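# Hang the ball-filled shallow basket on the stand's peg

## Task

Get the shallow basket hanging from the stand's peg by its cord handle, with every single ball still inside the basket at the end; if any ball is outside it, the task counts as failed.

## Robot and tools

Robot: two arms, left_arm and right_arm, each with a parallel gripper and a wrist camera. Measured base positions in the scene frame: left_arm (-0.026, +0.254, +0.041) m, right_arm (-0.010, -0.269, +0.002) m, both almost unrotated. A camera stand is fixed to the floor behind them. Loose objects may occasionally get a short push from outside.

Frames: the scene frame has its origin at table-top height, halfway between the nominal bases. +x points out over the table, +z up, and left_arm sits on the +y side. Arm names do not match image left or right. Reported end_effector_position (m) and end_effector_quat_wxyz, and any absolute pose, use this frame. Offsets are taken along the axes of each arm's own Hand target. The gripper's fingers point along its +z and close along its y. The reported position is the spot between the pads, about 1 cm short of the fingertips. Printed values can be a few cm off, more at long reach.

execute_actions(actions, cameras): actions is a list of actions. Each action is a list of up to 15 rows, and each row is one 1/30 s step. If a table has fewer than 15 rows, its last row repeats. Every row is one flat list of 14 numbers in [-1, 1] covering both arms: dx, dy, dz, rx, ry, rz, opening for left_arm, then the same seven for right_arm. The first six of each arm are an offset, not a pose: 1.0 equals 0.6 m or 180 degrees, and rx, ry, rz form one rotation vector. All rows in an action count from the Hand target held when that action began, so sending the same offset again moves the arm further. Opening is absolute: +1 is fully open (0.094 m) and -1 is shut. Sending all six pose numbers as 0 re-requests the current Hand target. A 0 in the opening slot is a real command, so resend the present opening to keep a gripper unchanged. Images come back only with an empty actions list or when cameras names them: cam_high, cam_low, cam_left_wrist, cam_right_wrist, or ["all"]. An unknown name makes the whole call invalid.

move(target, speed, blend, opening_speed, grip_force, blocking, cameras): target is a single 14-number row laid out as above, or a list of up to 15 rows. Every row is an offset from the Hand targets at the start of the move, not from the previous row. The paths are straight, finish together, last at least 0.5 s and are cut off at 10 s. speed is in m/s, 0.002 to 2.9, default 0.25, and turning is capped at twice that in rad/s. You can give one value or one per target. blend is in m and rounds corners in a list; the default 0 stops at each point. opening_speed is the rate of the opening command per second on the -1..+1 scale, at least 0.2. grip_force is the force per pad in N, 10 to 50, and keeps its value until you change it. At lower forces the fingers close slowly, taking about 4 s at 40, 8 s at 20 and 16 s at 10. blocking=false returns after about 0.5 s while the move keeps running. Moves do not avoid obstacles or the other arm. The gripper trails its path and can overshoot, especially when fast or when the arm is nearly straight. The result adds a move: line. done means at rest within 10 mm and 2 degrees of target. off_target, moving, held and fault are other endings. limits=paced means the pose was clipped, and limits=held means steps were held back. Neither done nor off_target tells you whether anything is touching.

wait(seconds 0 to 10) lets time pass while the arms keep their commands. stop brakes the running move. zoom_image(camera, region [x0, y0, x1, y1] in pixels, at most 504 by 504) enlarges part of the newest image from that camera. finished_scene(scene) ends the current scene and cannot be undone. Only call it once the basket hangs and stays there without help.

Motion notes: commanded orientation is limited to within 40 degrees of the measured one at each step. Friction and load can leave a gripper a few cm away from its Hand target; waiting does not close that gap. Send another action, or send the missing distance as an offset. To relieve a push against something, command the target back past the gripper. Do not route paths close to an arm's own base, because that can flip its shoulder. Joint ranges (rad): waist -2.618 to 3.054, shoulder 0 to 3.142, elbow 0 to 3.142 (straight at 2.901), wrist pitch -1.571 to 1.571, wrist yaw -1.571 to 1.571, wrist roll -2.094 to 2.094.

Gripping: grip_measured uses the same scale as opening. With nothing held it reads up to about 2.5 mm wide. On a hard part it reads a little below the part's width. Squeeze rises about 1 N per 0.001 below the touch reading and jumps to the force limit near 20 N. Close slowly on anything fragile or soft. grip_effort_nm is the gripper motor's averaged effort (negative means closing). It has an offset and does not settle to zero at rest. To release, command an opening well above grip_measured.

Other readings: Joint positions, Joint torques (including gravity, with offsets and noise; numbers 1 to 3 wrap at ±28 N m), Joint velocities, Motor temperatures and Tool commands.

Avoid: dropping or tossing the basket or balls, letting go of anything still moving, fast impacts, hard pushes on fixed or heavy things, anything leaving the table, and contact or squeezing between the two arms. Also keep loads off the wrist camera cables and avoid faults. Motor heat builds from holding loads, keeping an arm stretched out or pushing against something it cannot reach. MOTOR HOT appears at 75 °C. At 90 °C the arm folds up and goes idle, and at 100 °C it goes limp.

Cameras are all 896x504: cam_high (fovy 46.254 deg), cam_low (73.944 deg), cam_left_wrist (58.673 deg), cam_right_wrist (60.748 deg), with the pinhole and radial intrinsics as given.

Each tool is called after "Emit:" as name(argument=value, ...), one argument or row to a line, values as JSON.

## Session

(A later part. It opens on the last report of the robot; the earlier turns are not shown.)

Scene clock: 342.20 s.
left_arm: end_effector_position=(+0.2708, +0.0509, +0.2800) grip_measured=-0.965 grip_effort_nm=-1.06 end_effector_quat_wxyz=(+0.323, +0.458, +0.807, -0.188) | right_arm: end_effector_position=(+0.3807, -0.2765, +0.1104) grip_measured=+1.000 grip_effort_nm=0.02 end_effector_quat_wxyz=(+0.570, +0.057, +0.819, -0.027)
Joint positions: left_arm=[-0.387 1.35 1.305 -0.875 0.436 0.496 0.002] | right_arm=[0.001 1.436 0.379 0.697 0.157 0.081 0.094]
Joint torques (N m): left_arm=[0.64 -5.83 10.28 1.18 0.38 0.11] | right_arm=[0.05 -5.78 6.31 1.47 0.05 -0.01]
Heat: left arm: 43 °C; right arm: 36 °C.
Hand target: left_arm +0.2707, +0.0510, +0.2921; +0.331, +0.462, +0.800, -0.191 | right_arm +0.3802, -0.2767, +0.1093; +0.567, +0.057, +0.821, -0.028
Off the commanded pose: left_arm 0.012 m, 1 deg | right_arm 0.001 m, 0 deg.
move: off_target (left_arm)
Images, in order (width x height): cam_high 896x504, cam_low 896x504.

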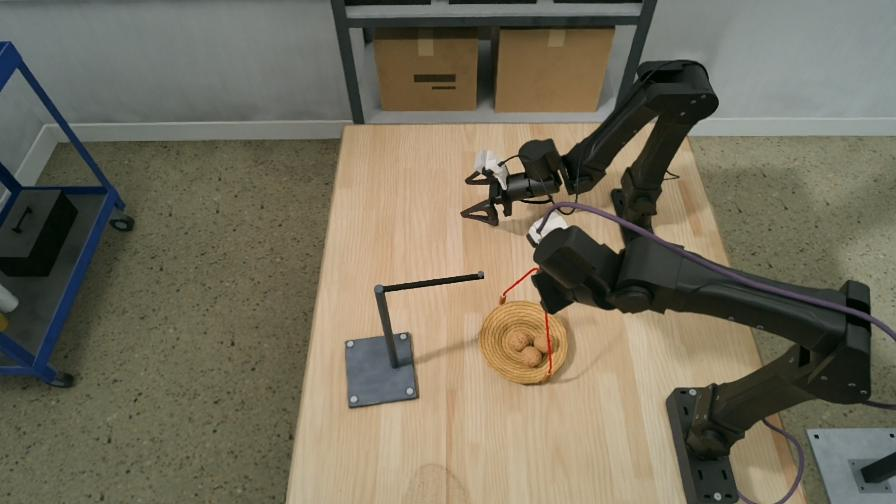

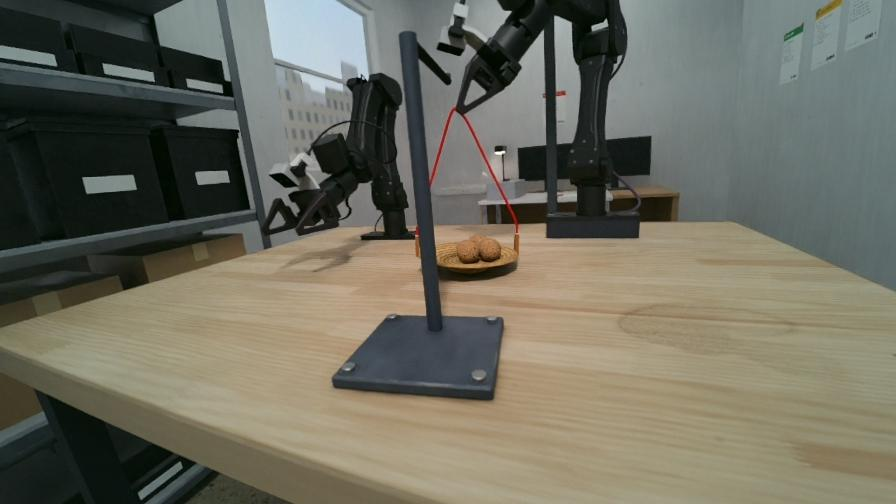

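Emit:
move(
  target=[-0.0941,0,-0.0942,-0.0314,-0.0167,-0.0314,-1,0,0,0,0,0,0,1],
  speed=0.05,
  cameras=["cam_high","cam_low","cam_left_wrist"],
)

Emit:
zoom_image(
  camera="cam_low",
  region=[350, 0, 550, 240],
)

Emit:
zoom_image(
  camera="cam_high",
  region=[360, 190, 600, 370],
)

Scene clock: 359.83 s.
left_arm: end_effector_position=(+0.2696, +0.0554, +0.3628) grip_measured=-0.965 grip_effort_nm=-1.05 end_effector_quat_wxyz=(+0.357, +0.399, +0.826, -0.175) | right_arm: end_effector_position=(+0.3807, -0.2765, +0.1104) grip_measured=+1.000 grip_effort_nm=0.02 end_effector_quat_wxyz=(+0.570, +0.057, +0.819, -0.027)
Joint positions: left_arm=[-0.418 1.357 1.612 -1.07 0.347 0.34 0.002] | right_arm=[0.001 1.436 0.379 0.697 0.157 0.081 0.094]
Joint torques (N m): left_arm=[-0.53 -4.1 9.69 1.57 0.24 -0.07] | right_arm=[0.08 -5.79 6.3 1.47 0.06 -0.01]
Heat: left arm: 43 °C; right arm: 36 °C.
Hand target: left_arm +0.2707, +0.0511, +0.3721; +0.365, +0.400, +0.821, -0.180 | right_arm +0.3802, -0.2767, +0.1093; +0.567, +0.057, +0.821, -0.028
Off the commanded pose: left_arm 0.010 m, 1 deg | right_arm 0.001 m, 0 deg.
move: done
Images, in order (width x height): cam_high 896x504, cam_low 896x504, cam_left_wrist 896x504.

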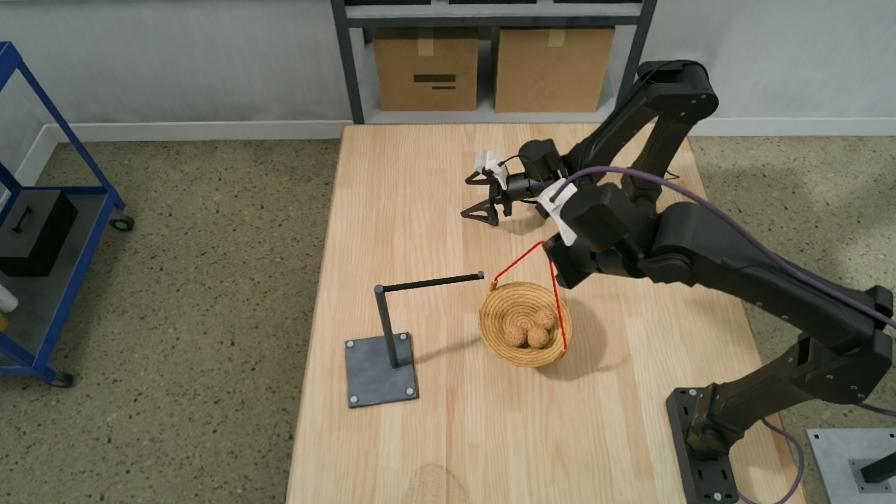

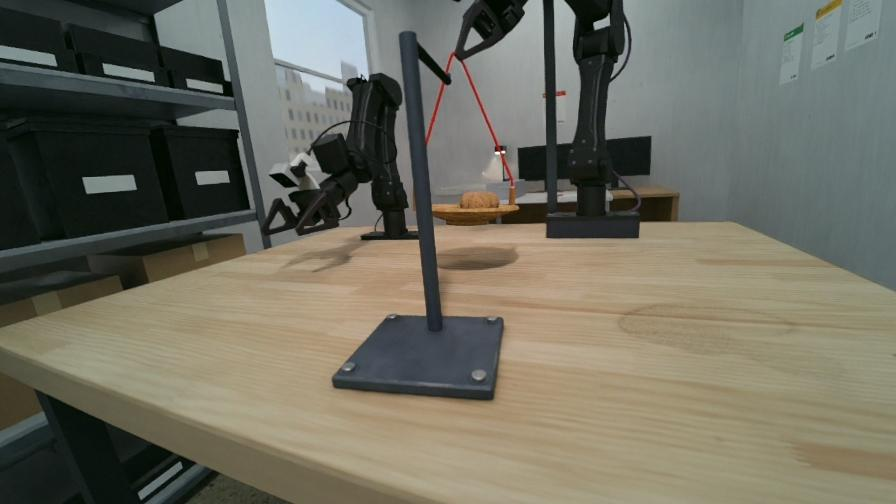

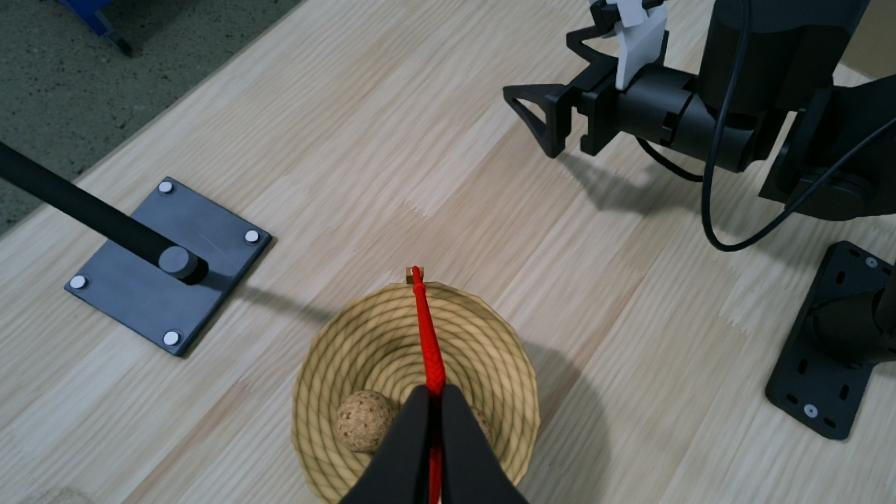

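Scaled by 2.100 from the camera's 896x504 image, which has a finer 1280x720 frame.

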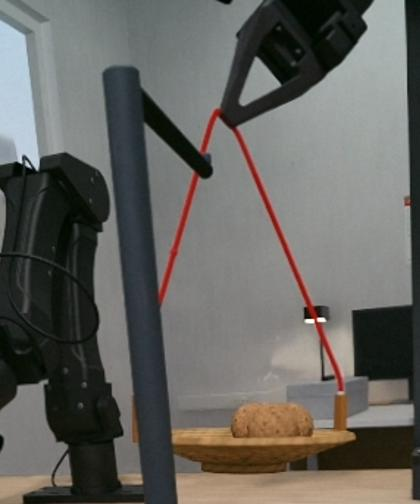

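Scaled by 2.100 from the camera's 896x504 image, which has a finer 1280x720 frame.

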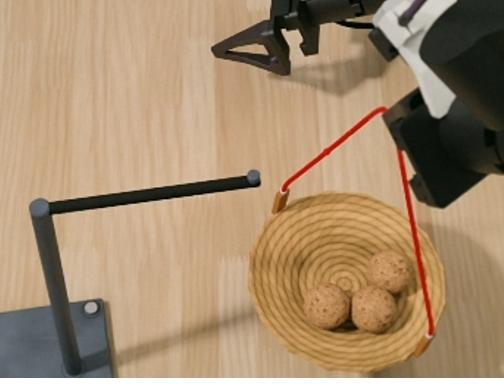

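Emit:
move(
  target=[-0.0377,0.0935,0.0415,0,0,0,-1,0,0,0,0,0,0,1],
  speed=0.06,
  cameras=["cam_high","cam_low","cam_left_wrist"],
)

Emit:
zoom_image(
  camera="cam_high",
  region=[360, 190, 600, 370],
)

Scene clock: 379.93 s.
left_arm: end_effector_position=(+0.3326, +0.0618, +0.3633) grip_measured=-0.965 grip_effort_nm=-1.06 end_effector_quat_wxyz=(+0.356, +0.394, +0.829, -0.173) | right_arm: end_effector_position=(+0.3807, -0.2765, +0.1104) grip_measured=+1.000 grip_effort_nm=0.02 end_effector_quat_wxyz=(+0.570, +0.057, +0.819, -0.027)
Joint positions: left_arm=[-0.315 1.57 1.809 -1.084 0.408 0.413 0.002] | right_arm=[0.001 1.436 0.379 0.697 0.157 0.081 0.094]
Joint torques (N m): left_arm=[0.5 -6.04 9.91 1.47 0.45 0.1] | right_arm=[0.06 -5.78 6.38 1.48 0.04 -0.01]
Heat: left arm: 45 °C; right arm: 36 °C.
Hand target: left_arm +0.3356, +0.0590, +0.3719; +0.365, +0.400, +0.821, -0.180 | right_arm +0.3802, -0.2767, +0.1093; +0.567, +0.057, +0.821, -0.028
Off the commanded pose: left_arm 0.010 m, 2 deg | right_arm 0.001 m, 0 deg.
move: done
Images, in order (width x height): cam_high 896x504, cam_low 896x504, cam_left_wrist 896x504.

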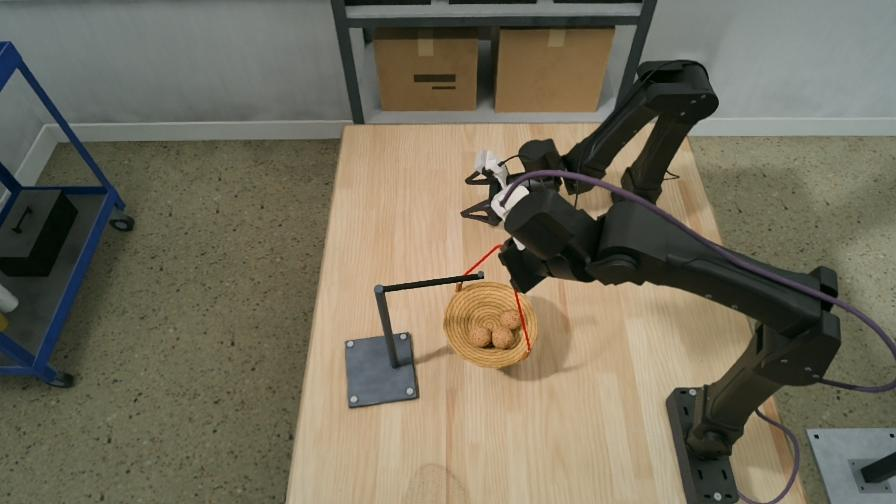

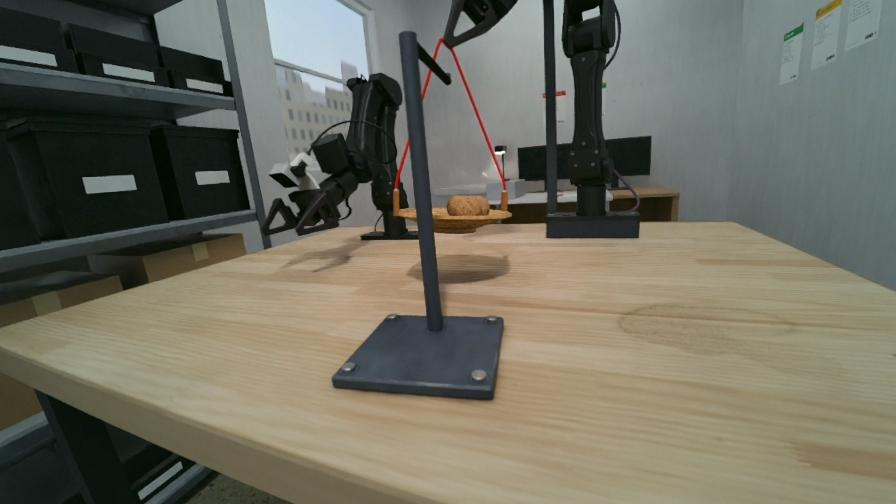

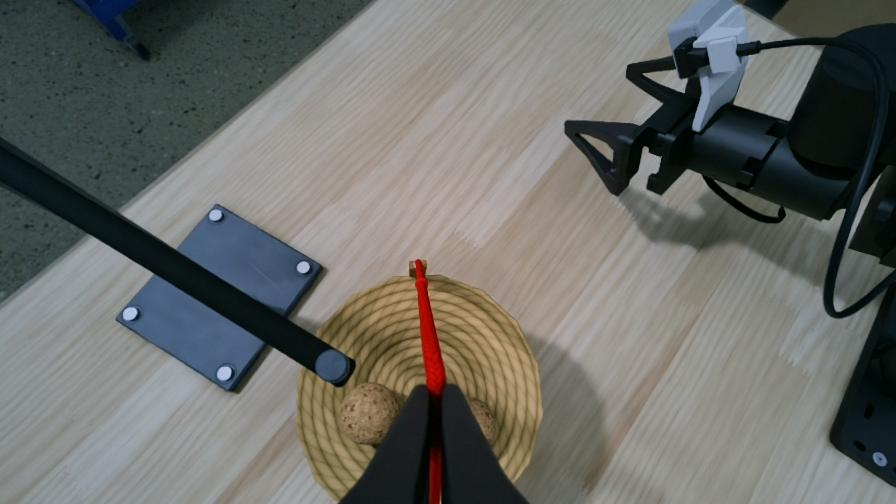

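Scaled by 2.100 from the camera's 896x504 image, which has a finer 1280x720 frame.

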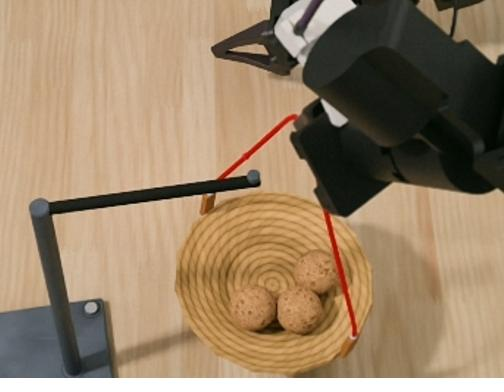

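Emit:
move(
  target=[-0.0453,0.1377,0.0497,0,0,0,-1,0,0,0,0,0,0,1],
  speed=0.05,
  cameras=["cam_high","cam_low","cam_left_wrist"],
)

Emit:
zoom_image(
  camera="cam_low",
  region=[370, 0, 510, 140],
)

Scene clock: 399.80 s.
left_arm: end_effector_position=(+0.4215, +0.0803, +0.3701) grip_measured=-0.965 grip_effort_nm=-1.06 end_effector_quat_wxyz=(+0.362, +0.394, +0.827, -0.171) | right_arm: end_effector_position=(+0.3807, -0.2765, +0.1104) grip_measured=+1.000 grip_effort_nm=0.03 end_effector_quat_wxyz=(+0.570, +0.057, +0.819, -0.027)
Joint positions: left_arm=[-0.193 1.946 2.303 -1.234 0.486 0.516 0.002] | right_arm=[0.001 1.436 0.379 0.697 0.157 0.081 0.094]
Joint torques (N m): left_arm=[0.51 -8.69 9.29 1.39 0.5 0.1] | right_arm=[0.06 -5.74 6.31 1.47 0.05 -0.01]
Heat: left arm: 44 °C; right arm: 36 °C.
Hand target: left_arm +0.4255, +0.0780, +0.3719; +0.365, +0.400, +0.821, -0.180 | right_arm +0.3802, -0.2767, +0.1093; +0.567, +0.057, +0.821, -0.028
Off the commanded pose: left_arm 0.005 m, 1 deg | right_arm 0.001 m, 0 deg.
move: done
Images, in order (width x height): cam_high 896x504, cam_low 896x504, cam_left_wrist 896x504.

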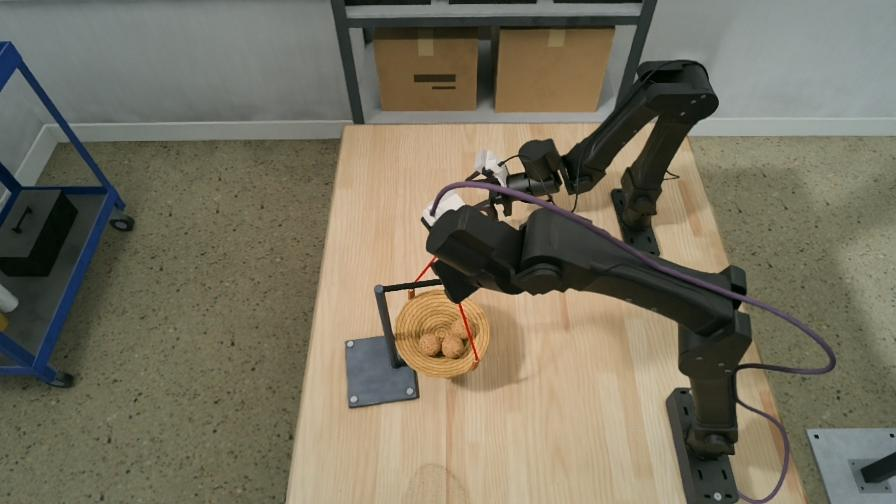

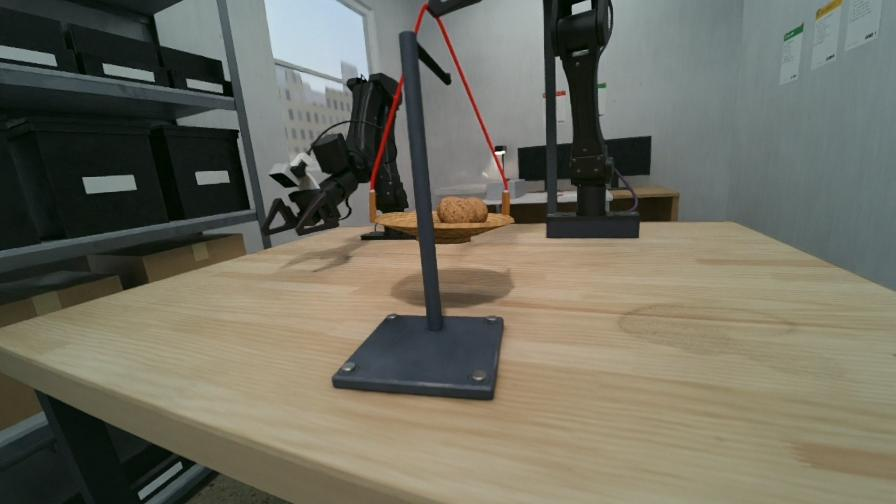

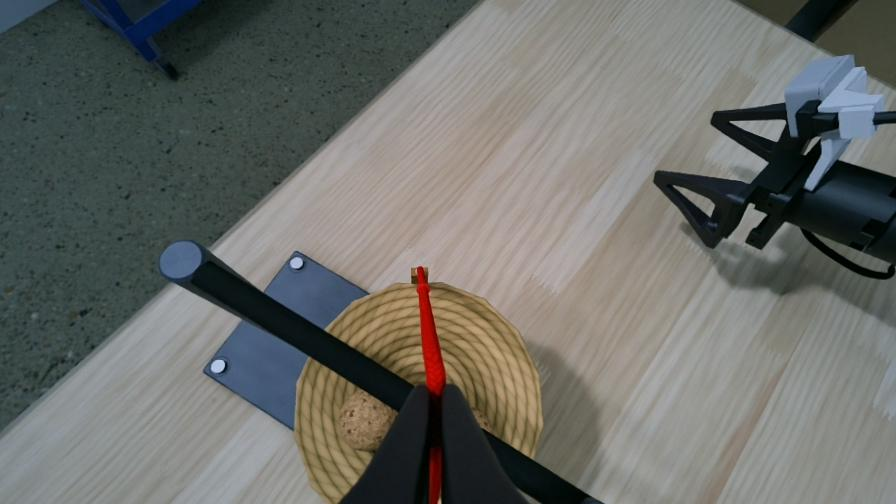

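Scaled by 3.600 from the camera's 896x504 image, which has a finer 1280x720 frame.

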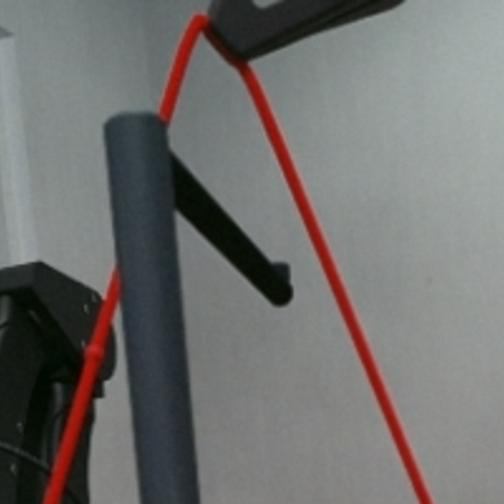

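Emit:
move(
  target=[0.0335,0,0.03,0,0,0,-1,0,0,0,0,0,0,1],
  speed=0.04,
  cameras=["cam_low","cam_left_wrist"],
)

Emit:
zoom_image(
  camera="cam_low",
  region=[370, 0, 510, 140],
)

Scene clock: 410.73 s.
left_arm: end_effector_position=(+0.4297, +0.0805, +0.3211) grip_measured=-0.965 grip_effort_nm=-1.05 end_effector_quat_wxyz=(+0.332, +0.391, +0.840, -0.178) | right_arm: end_effector_position=(+0.3807, -0.2765, +0.1104) grip_measured=+1.000 grip_effort_nm=0.02 end_effector_quat_wxyz=(+0.570, +0.057, +0.819, -0.027)
Joint positions: left_arm=[-0.189 1.939 2.113 -1.121 0.488 0.52 0.002] | right_arm=[0.001 1.436 0.379 0.697 0.157 0.081 0.094]
Joint torques (N m): left_arm=[0.18 -16.09 6.08 1.71 0.5 0.09] | right_arm=[0.06 -5.75 6.35 1.46 0.04 -0.02]
Heat: left arm: 43 °C; right arm: 36 °C.
Hand target: left_arm +0.4254, +0.0781, +0.3450; +0.365, +0.400, +0.821, -0.180 | right_arm +0.3802, -0.2767, +0.1093; +0.567, +0.057, +0.821, -0.028
Off the commanded pose: left_arm 0.024 m, 4 deg | right_arm 0.001 m, 0 deg.
move: off_target (left_arm)
Images, in order (width x height): cam_low 896x504, cam_left_wrist 896x504.

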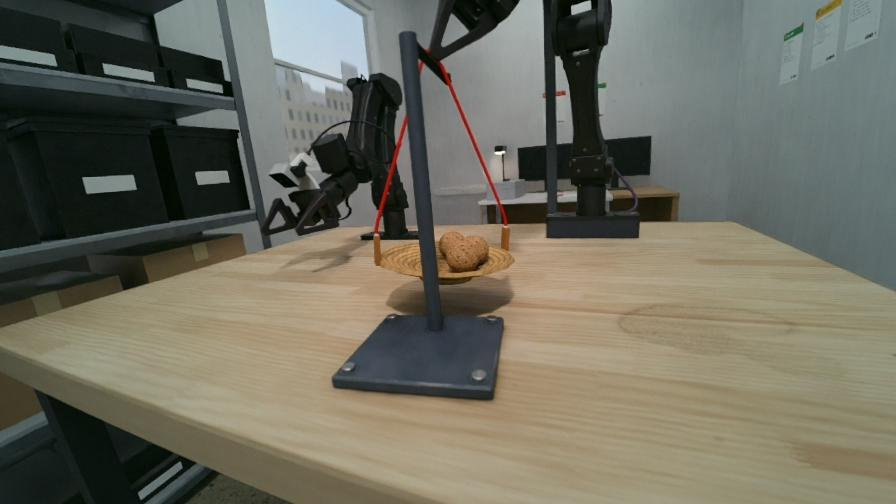

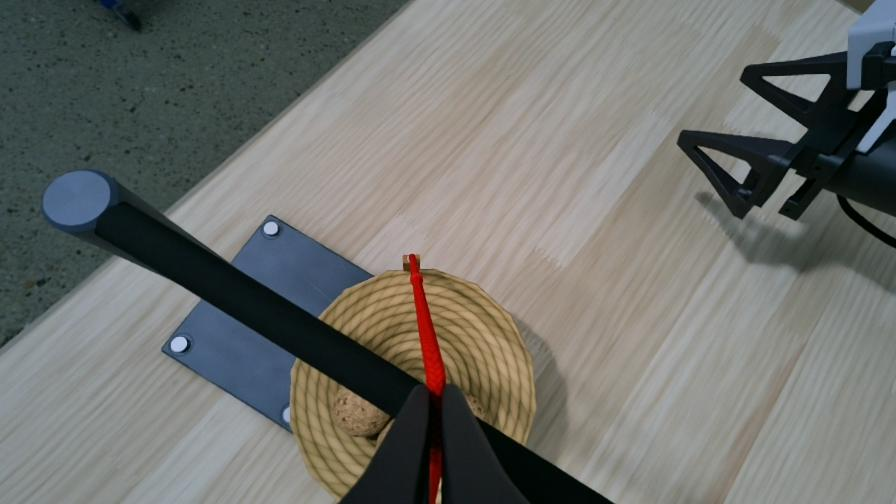

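Scaled by 3.600 from the camera's 896x504 image, which has a finer 1280x720 frame.

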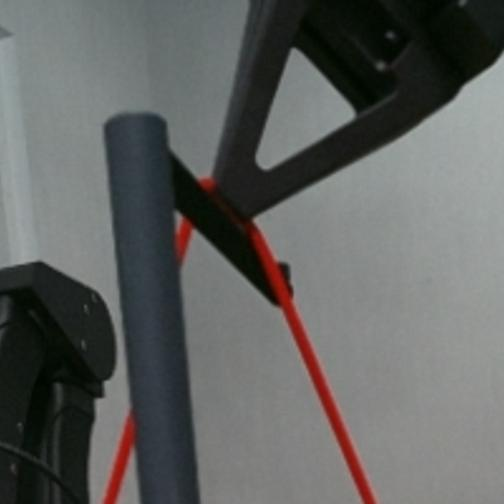

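Emit:
move(
  target=[0.0103,0,0.009,0,0,0,-1,0,0,0,0,0,0,1],
  speed=0.03,
  cameras=["cam_low","cam_left_wrist"],
)

Emit:
zoom_image(
  camera="cam_low",
  region=[370, 0, 510, 140],
)

Scene clock: 420.37 s.
left_arm: end_effector_position=(+0.4292, +0.0806, +0.3186) grip_measured=-0.965 grip_effort_nm=-1.06 end_effector_quat_wxyz=(+0.338, +0.392, +0.837, -0.176) | right_arm: end_effector_position=(+0.3807, -0.2765, +0.1104) grip_measured=+1.000 grip_effort_nm=0.02 end_effector_quat_wxyz=(+0.570, +0.057, +0.819, -0.027)
Joint positions: left_arm=[-0.189 1.914 2.059 -1.077 0.488 0.52 0.002] | right_arm=[0.001 1.436 0.379 0.697 0.157 0.081 0.094]
Joint torques (N m): left_arm=[0.18 -15.1 5.79 1.73 0.5 0.09] | right_arm=[0.02 -5.75 6.31 1.49 0.05 -0.01]
Heat: left arm: 43 °C; right arm: 36 °C.
Hand target: left_arm +0.4254, +0.0781, +0.3367; +0.365, +0.400, +0.821, -0.180 | right_arm +0.3802, -0.2767, +0.1093; +0.567, +0.057, +0.821, -0.028
Off the commanded pose: left_arm 0.019 m, 4 deg | right_arm 0.001 m, 0 deg.
move: off_target (left_arm)
Images, in order (width x height): cam_low 896x504, cam_left_wrist 896x504.

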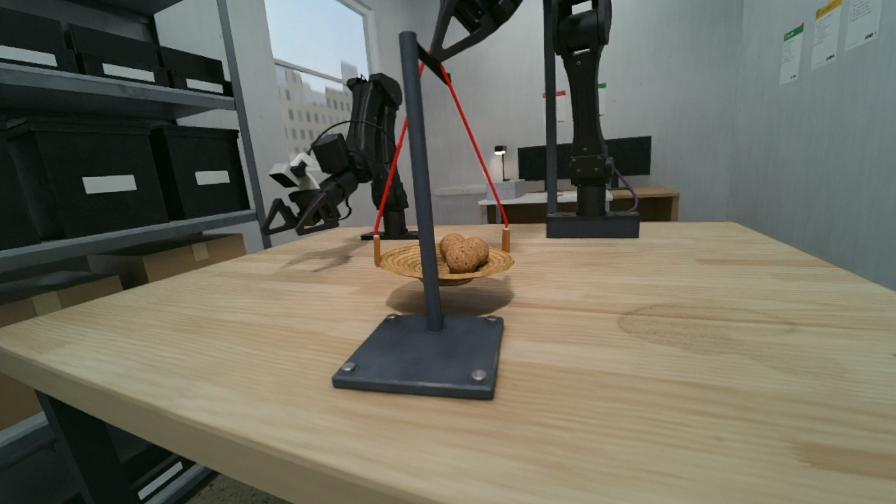

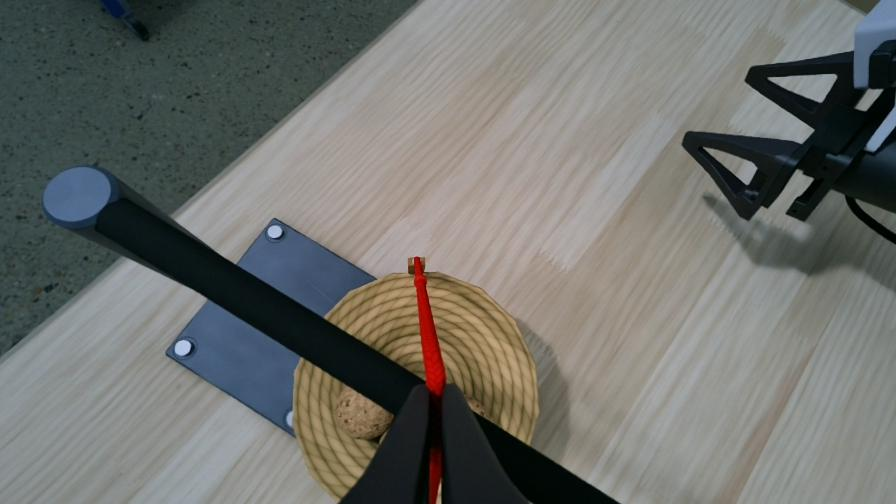

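Scaled by 3.600 from the camera's 896x504 image, which has a finer 1280x720 frame.

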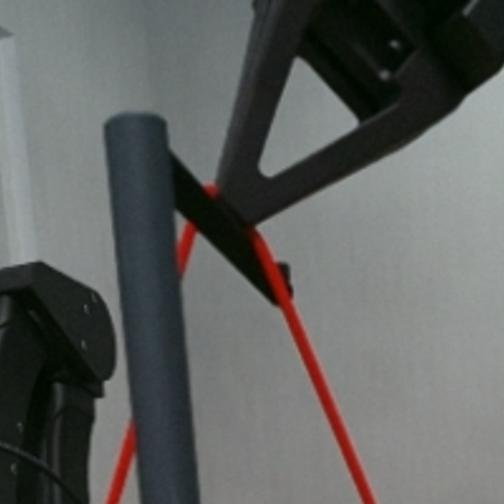

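Emit:
move(
  target=[
    [-0.0075,0,-0.0067,0,0,0,-1,0,0,0,0,0,0,1],
    [-0.0075,0,-0.0067,0,0,0,-0.5,0,0,0,0,0,0,1],
  ],
  speed=0.03,
  opening_speed=0.3,
  cameras=["cam_high","cam_low","cam_left_wrist"],
)

Emit:
zoom_image(
  camera="cam_low",
  region=[370, 0, 510, 140],
)

Scene clock: 433.77 s.
left_arm: end_effector_position=(+0.4284, +0.0792, +0.3193) grip_measured=-0.503 grip_effort_nm=0.12 end_effector_quat_wxyz=(+0.339, +0.393, +0.836, -0.181) | right_arm: end_effector_position=(+0.3807, -0.2765, +0.1104) grip_measured=+1.000 grip_effort_nm=0.02 end_effector_quat_wxyz=(+0.570, +0.057, +0.819, -0.027)
Joint positions: left_arm=[-0.189 1.913 2.059 -1.077 0.497 0.52 0.023] | right_arm=[0.001 1.436 0.379 0.697 0.157 0.081 0.094]
Joint torques (N m): left_arm=[0.18 -14.17 8.94 1.41 0.41 0.08] | right_arm=[0.09 -5.78 6.28 1.47 0.04 -0.02]
Motor temperatures (°C): left_arm=[23 35 43 34 26 26 30] | right_arm=[24 28 33 36 23 24 25]
Heat: left arm: 43 °C; right arm: 36 °C.
Hand target: left_arm +0.4253, +0.0781, +0.3427; +0.365, +0.400, +0.821, -0.180 | right_arm +0.3802, -0.2767, +0.1093; +0.567, +0.057, +0.821, -0.028
Off the commanded pose: left_arm 0.024 m, 3 deg | right_arm 0.001 m, 0 deg.
move: off_target (left_arm); target 2's new opening was sent with left_arm's hand 0.025 m and 4 deg from that target
Images, in order (width x height): cam_high 896x504, cam_low 896x504, cam_left_wrist 896x504.

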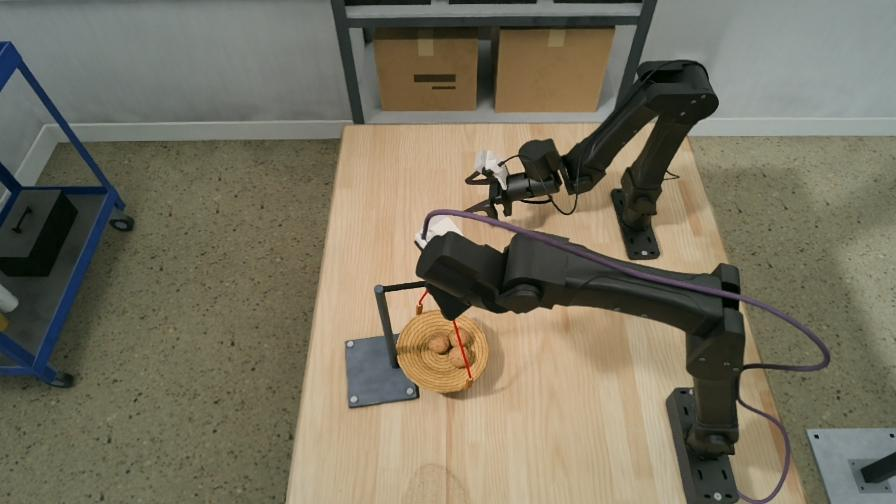

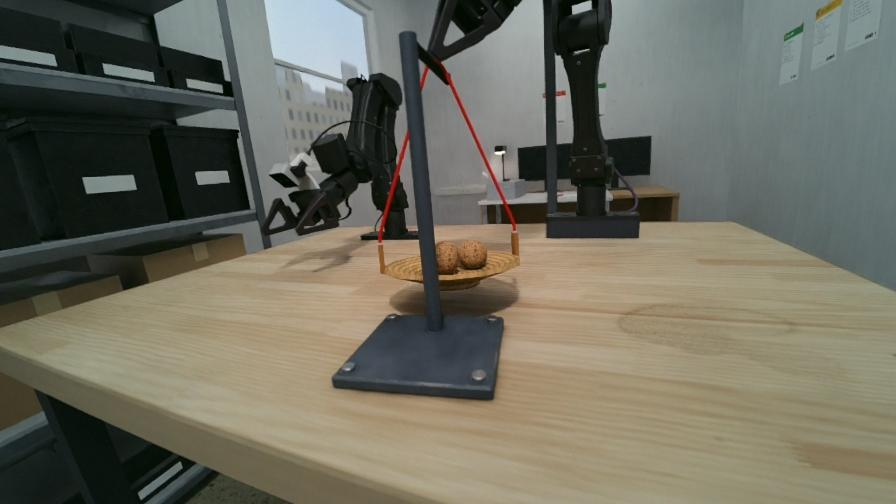

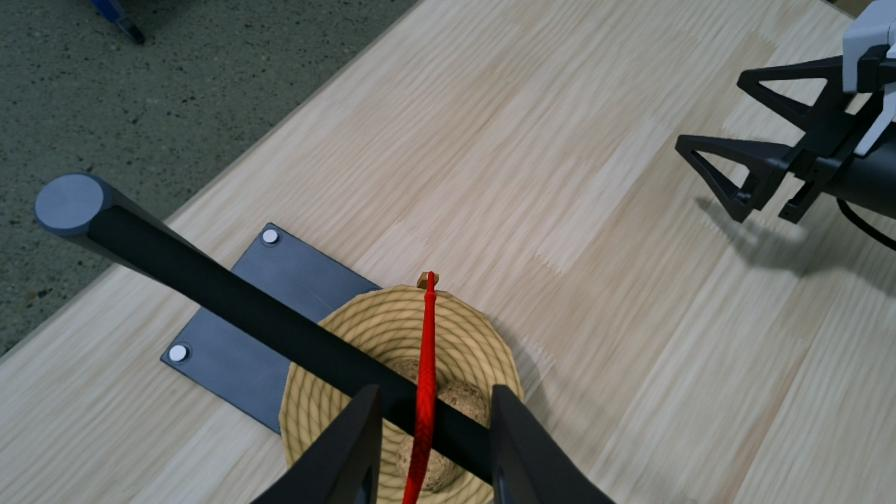

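Scaled by 3.600 from the camera's 896x504 image, which has a finer 1280x720 frame.

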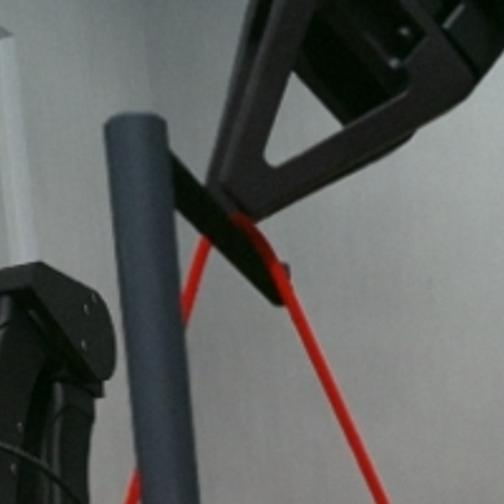

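Emit:
move(
  target=[-0.052,0,-0.0468,0,0,0,-0.5,0,0,0,0,0,0,1],
  speed=0.06,
  cameras=["cam_high","cam_low"],
)

Emit:
zoom_image(
  camera="cam_high",
  region=[340, 240, 540, 420],
)

Scene clock: 439.83 s.
left_arm: end_effector_position=(+0.4234, +0.0797, +0.3944) grip_measured=-0.503 grip_effort_nm=0.12 end_effector_quat_wxyz=(+0.380, +0.398, +0.817, -0.171) | right_arm: end_effector_position=(+0.3807, -0.2765, +0.1104) grip_measured=+1.000 grip_effort_nm=0.03 end_effector_quat_wxyz=(+0.570, +0.057, +0.819, -0.027)
Joint positions: left_arm=[-0.189 2.001 2.474 -1.311 0.5 0.52 0.023] | right_arm=[0.001 1.436 0.379 0.697 0.157 0.081 0.094]
Joint torques (N m): left_arm=[0.21 -8.14 7.99 1.2 0.37 0.06] | right_arm=[0.05 -5.75 6.35 1.48 0.05 -0.02]
Heat: left arm: 44 °C; right arm: 36 °C.
Hand target: left_arm +0.4255, +0.0782, +0.3848; +0.365, +0.400, +0.821, -0.180 | right_arm +0.3802, -0.2767, +0.1093; +0.567, +0.057, +0.821, -0.028
Off the commanded pose: left_arm 0.010 m, 2 deg | right_arm 0.001 m, 0 deg.
move: done
Images, in order (width x height): cam_high 896x504, cam_low 896x504.

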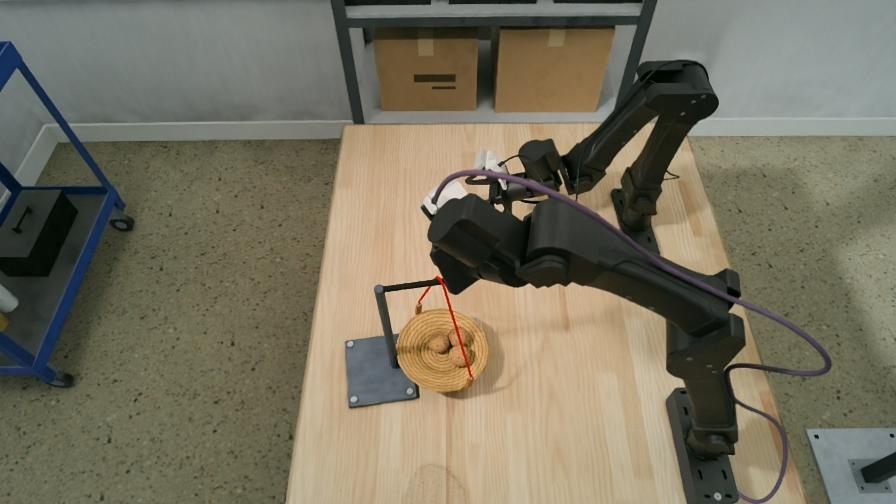

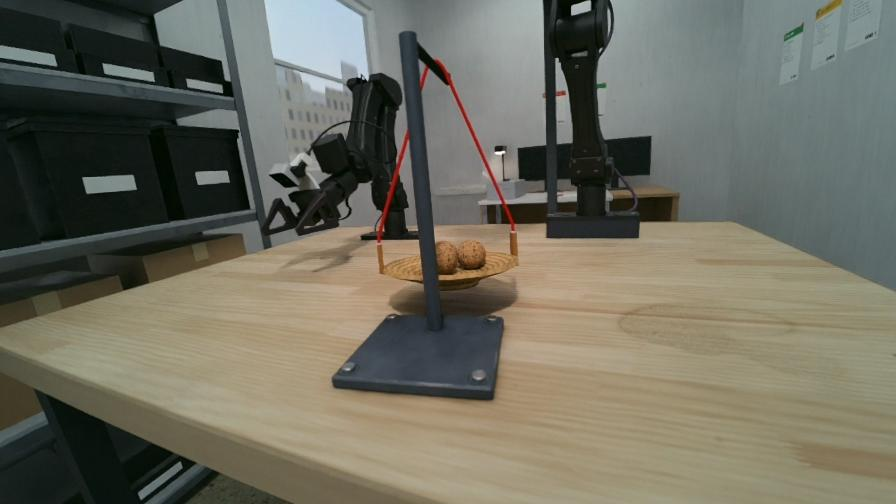

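Scaled by 2.520 from the camera's 896x504 image, which has a finer 1280x720 frame.

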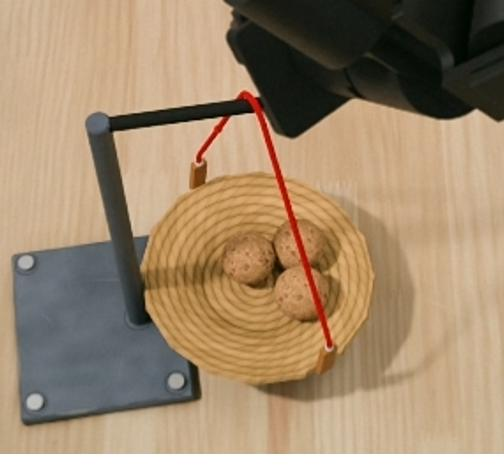

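Emit:
finished_scene(
  scene=2,
)

The scene is finished: the task was done.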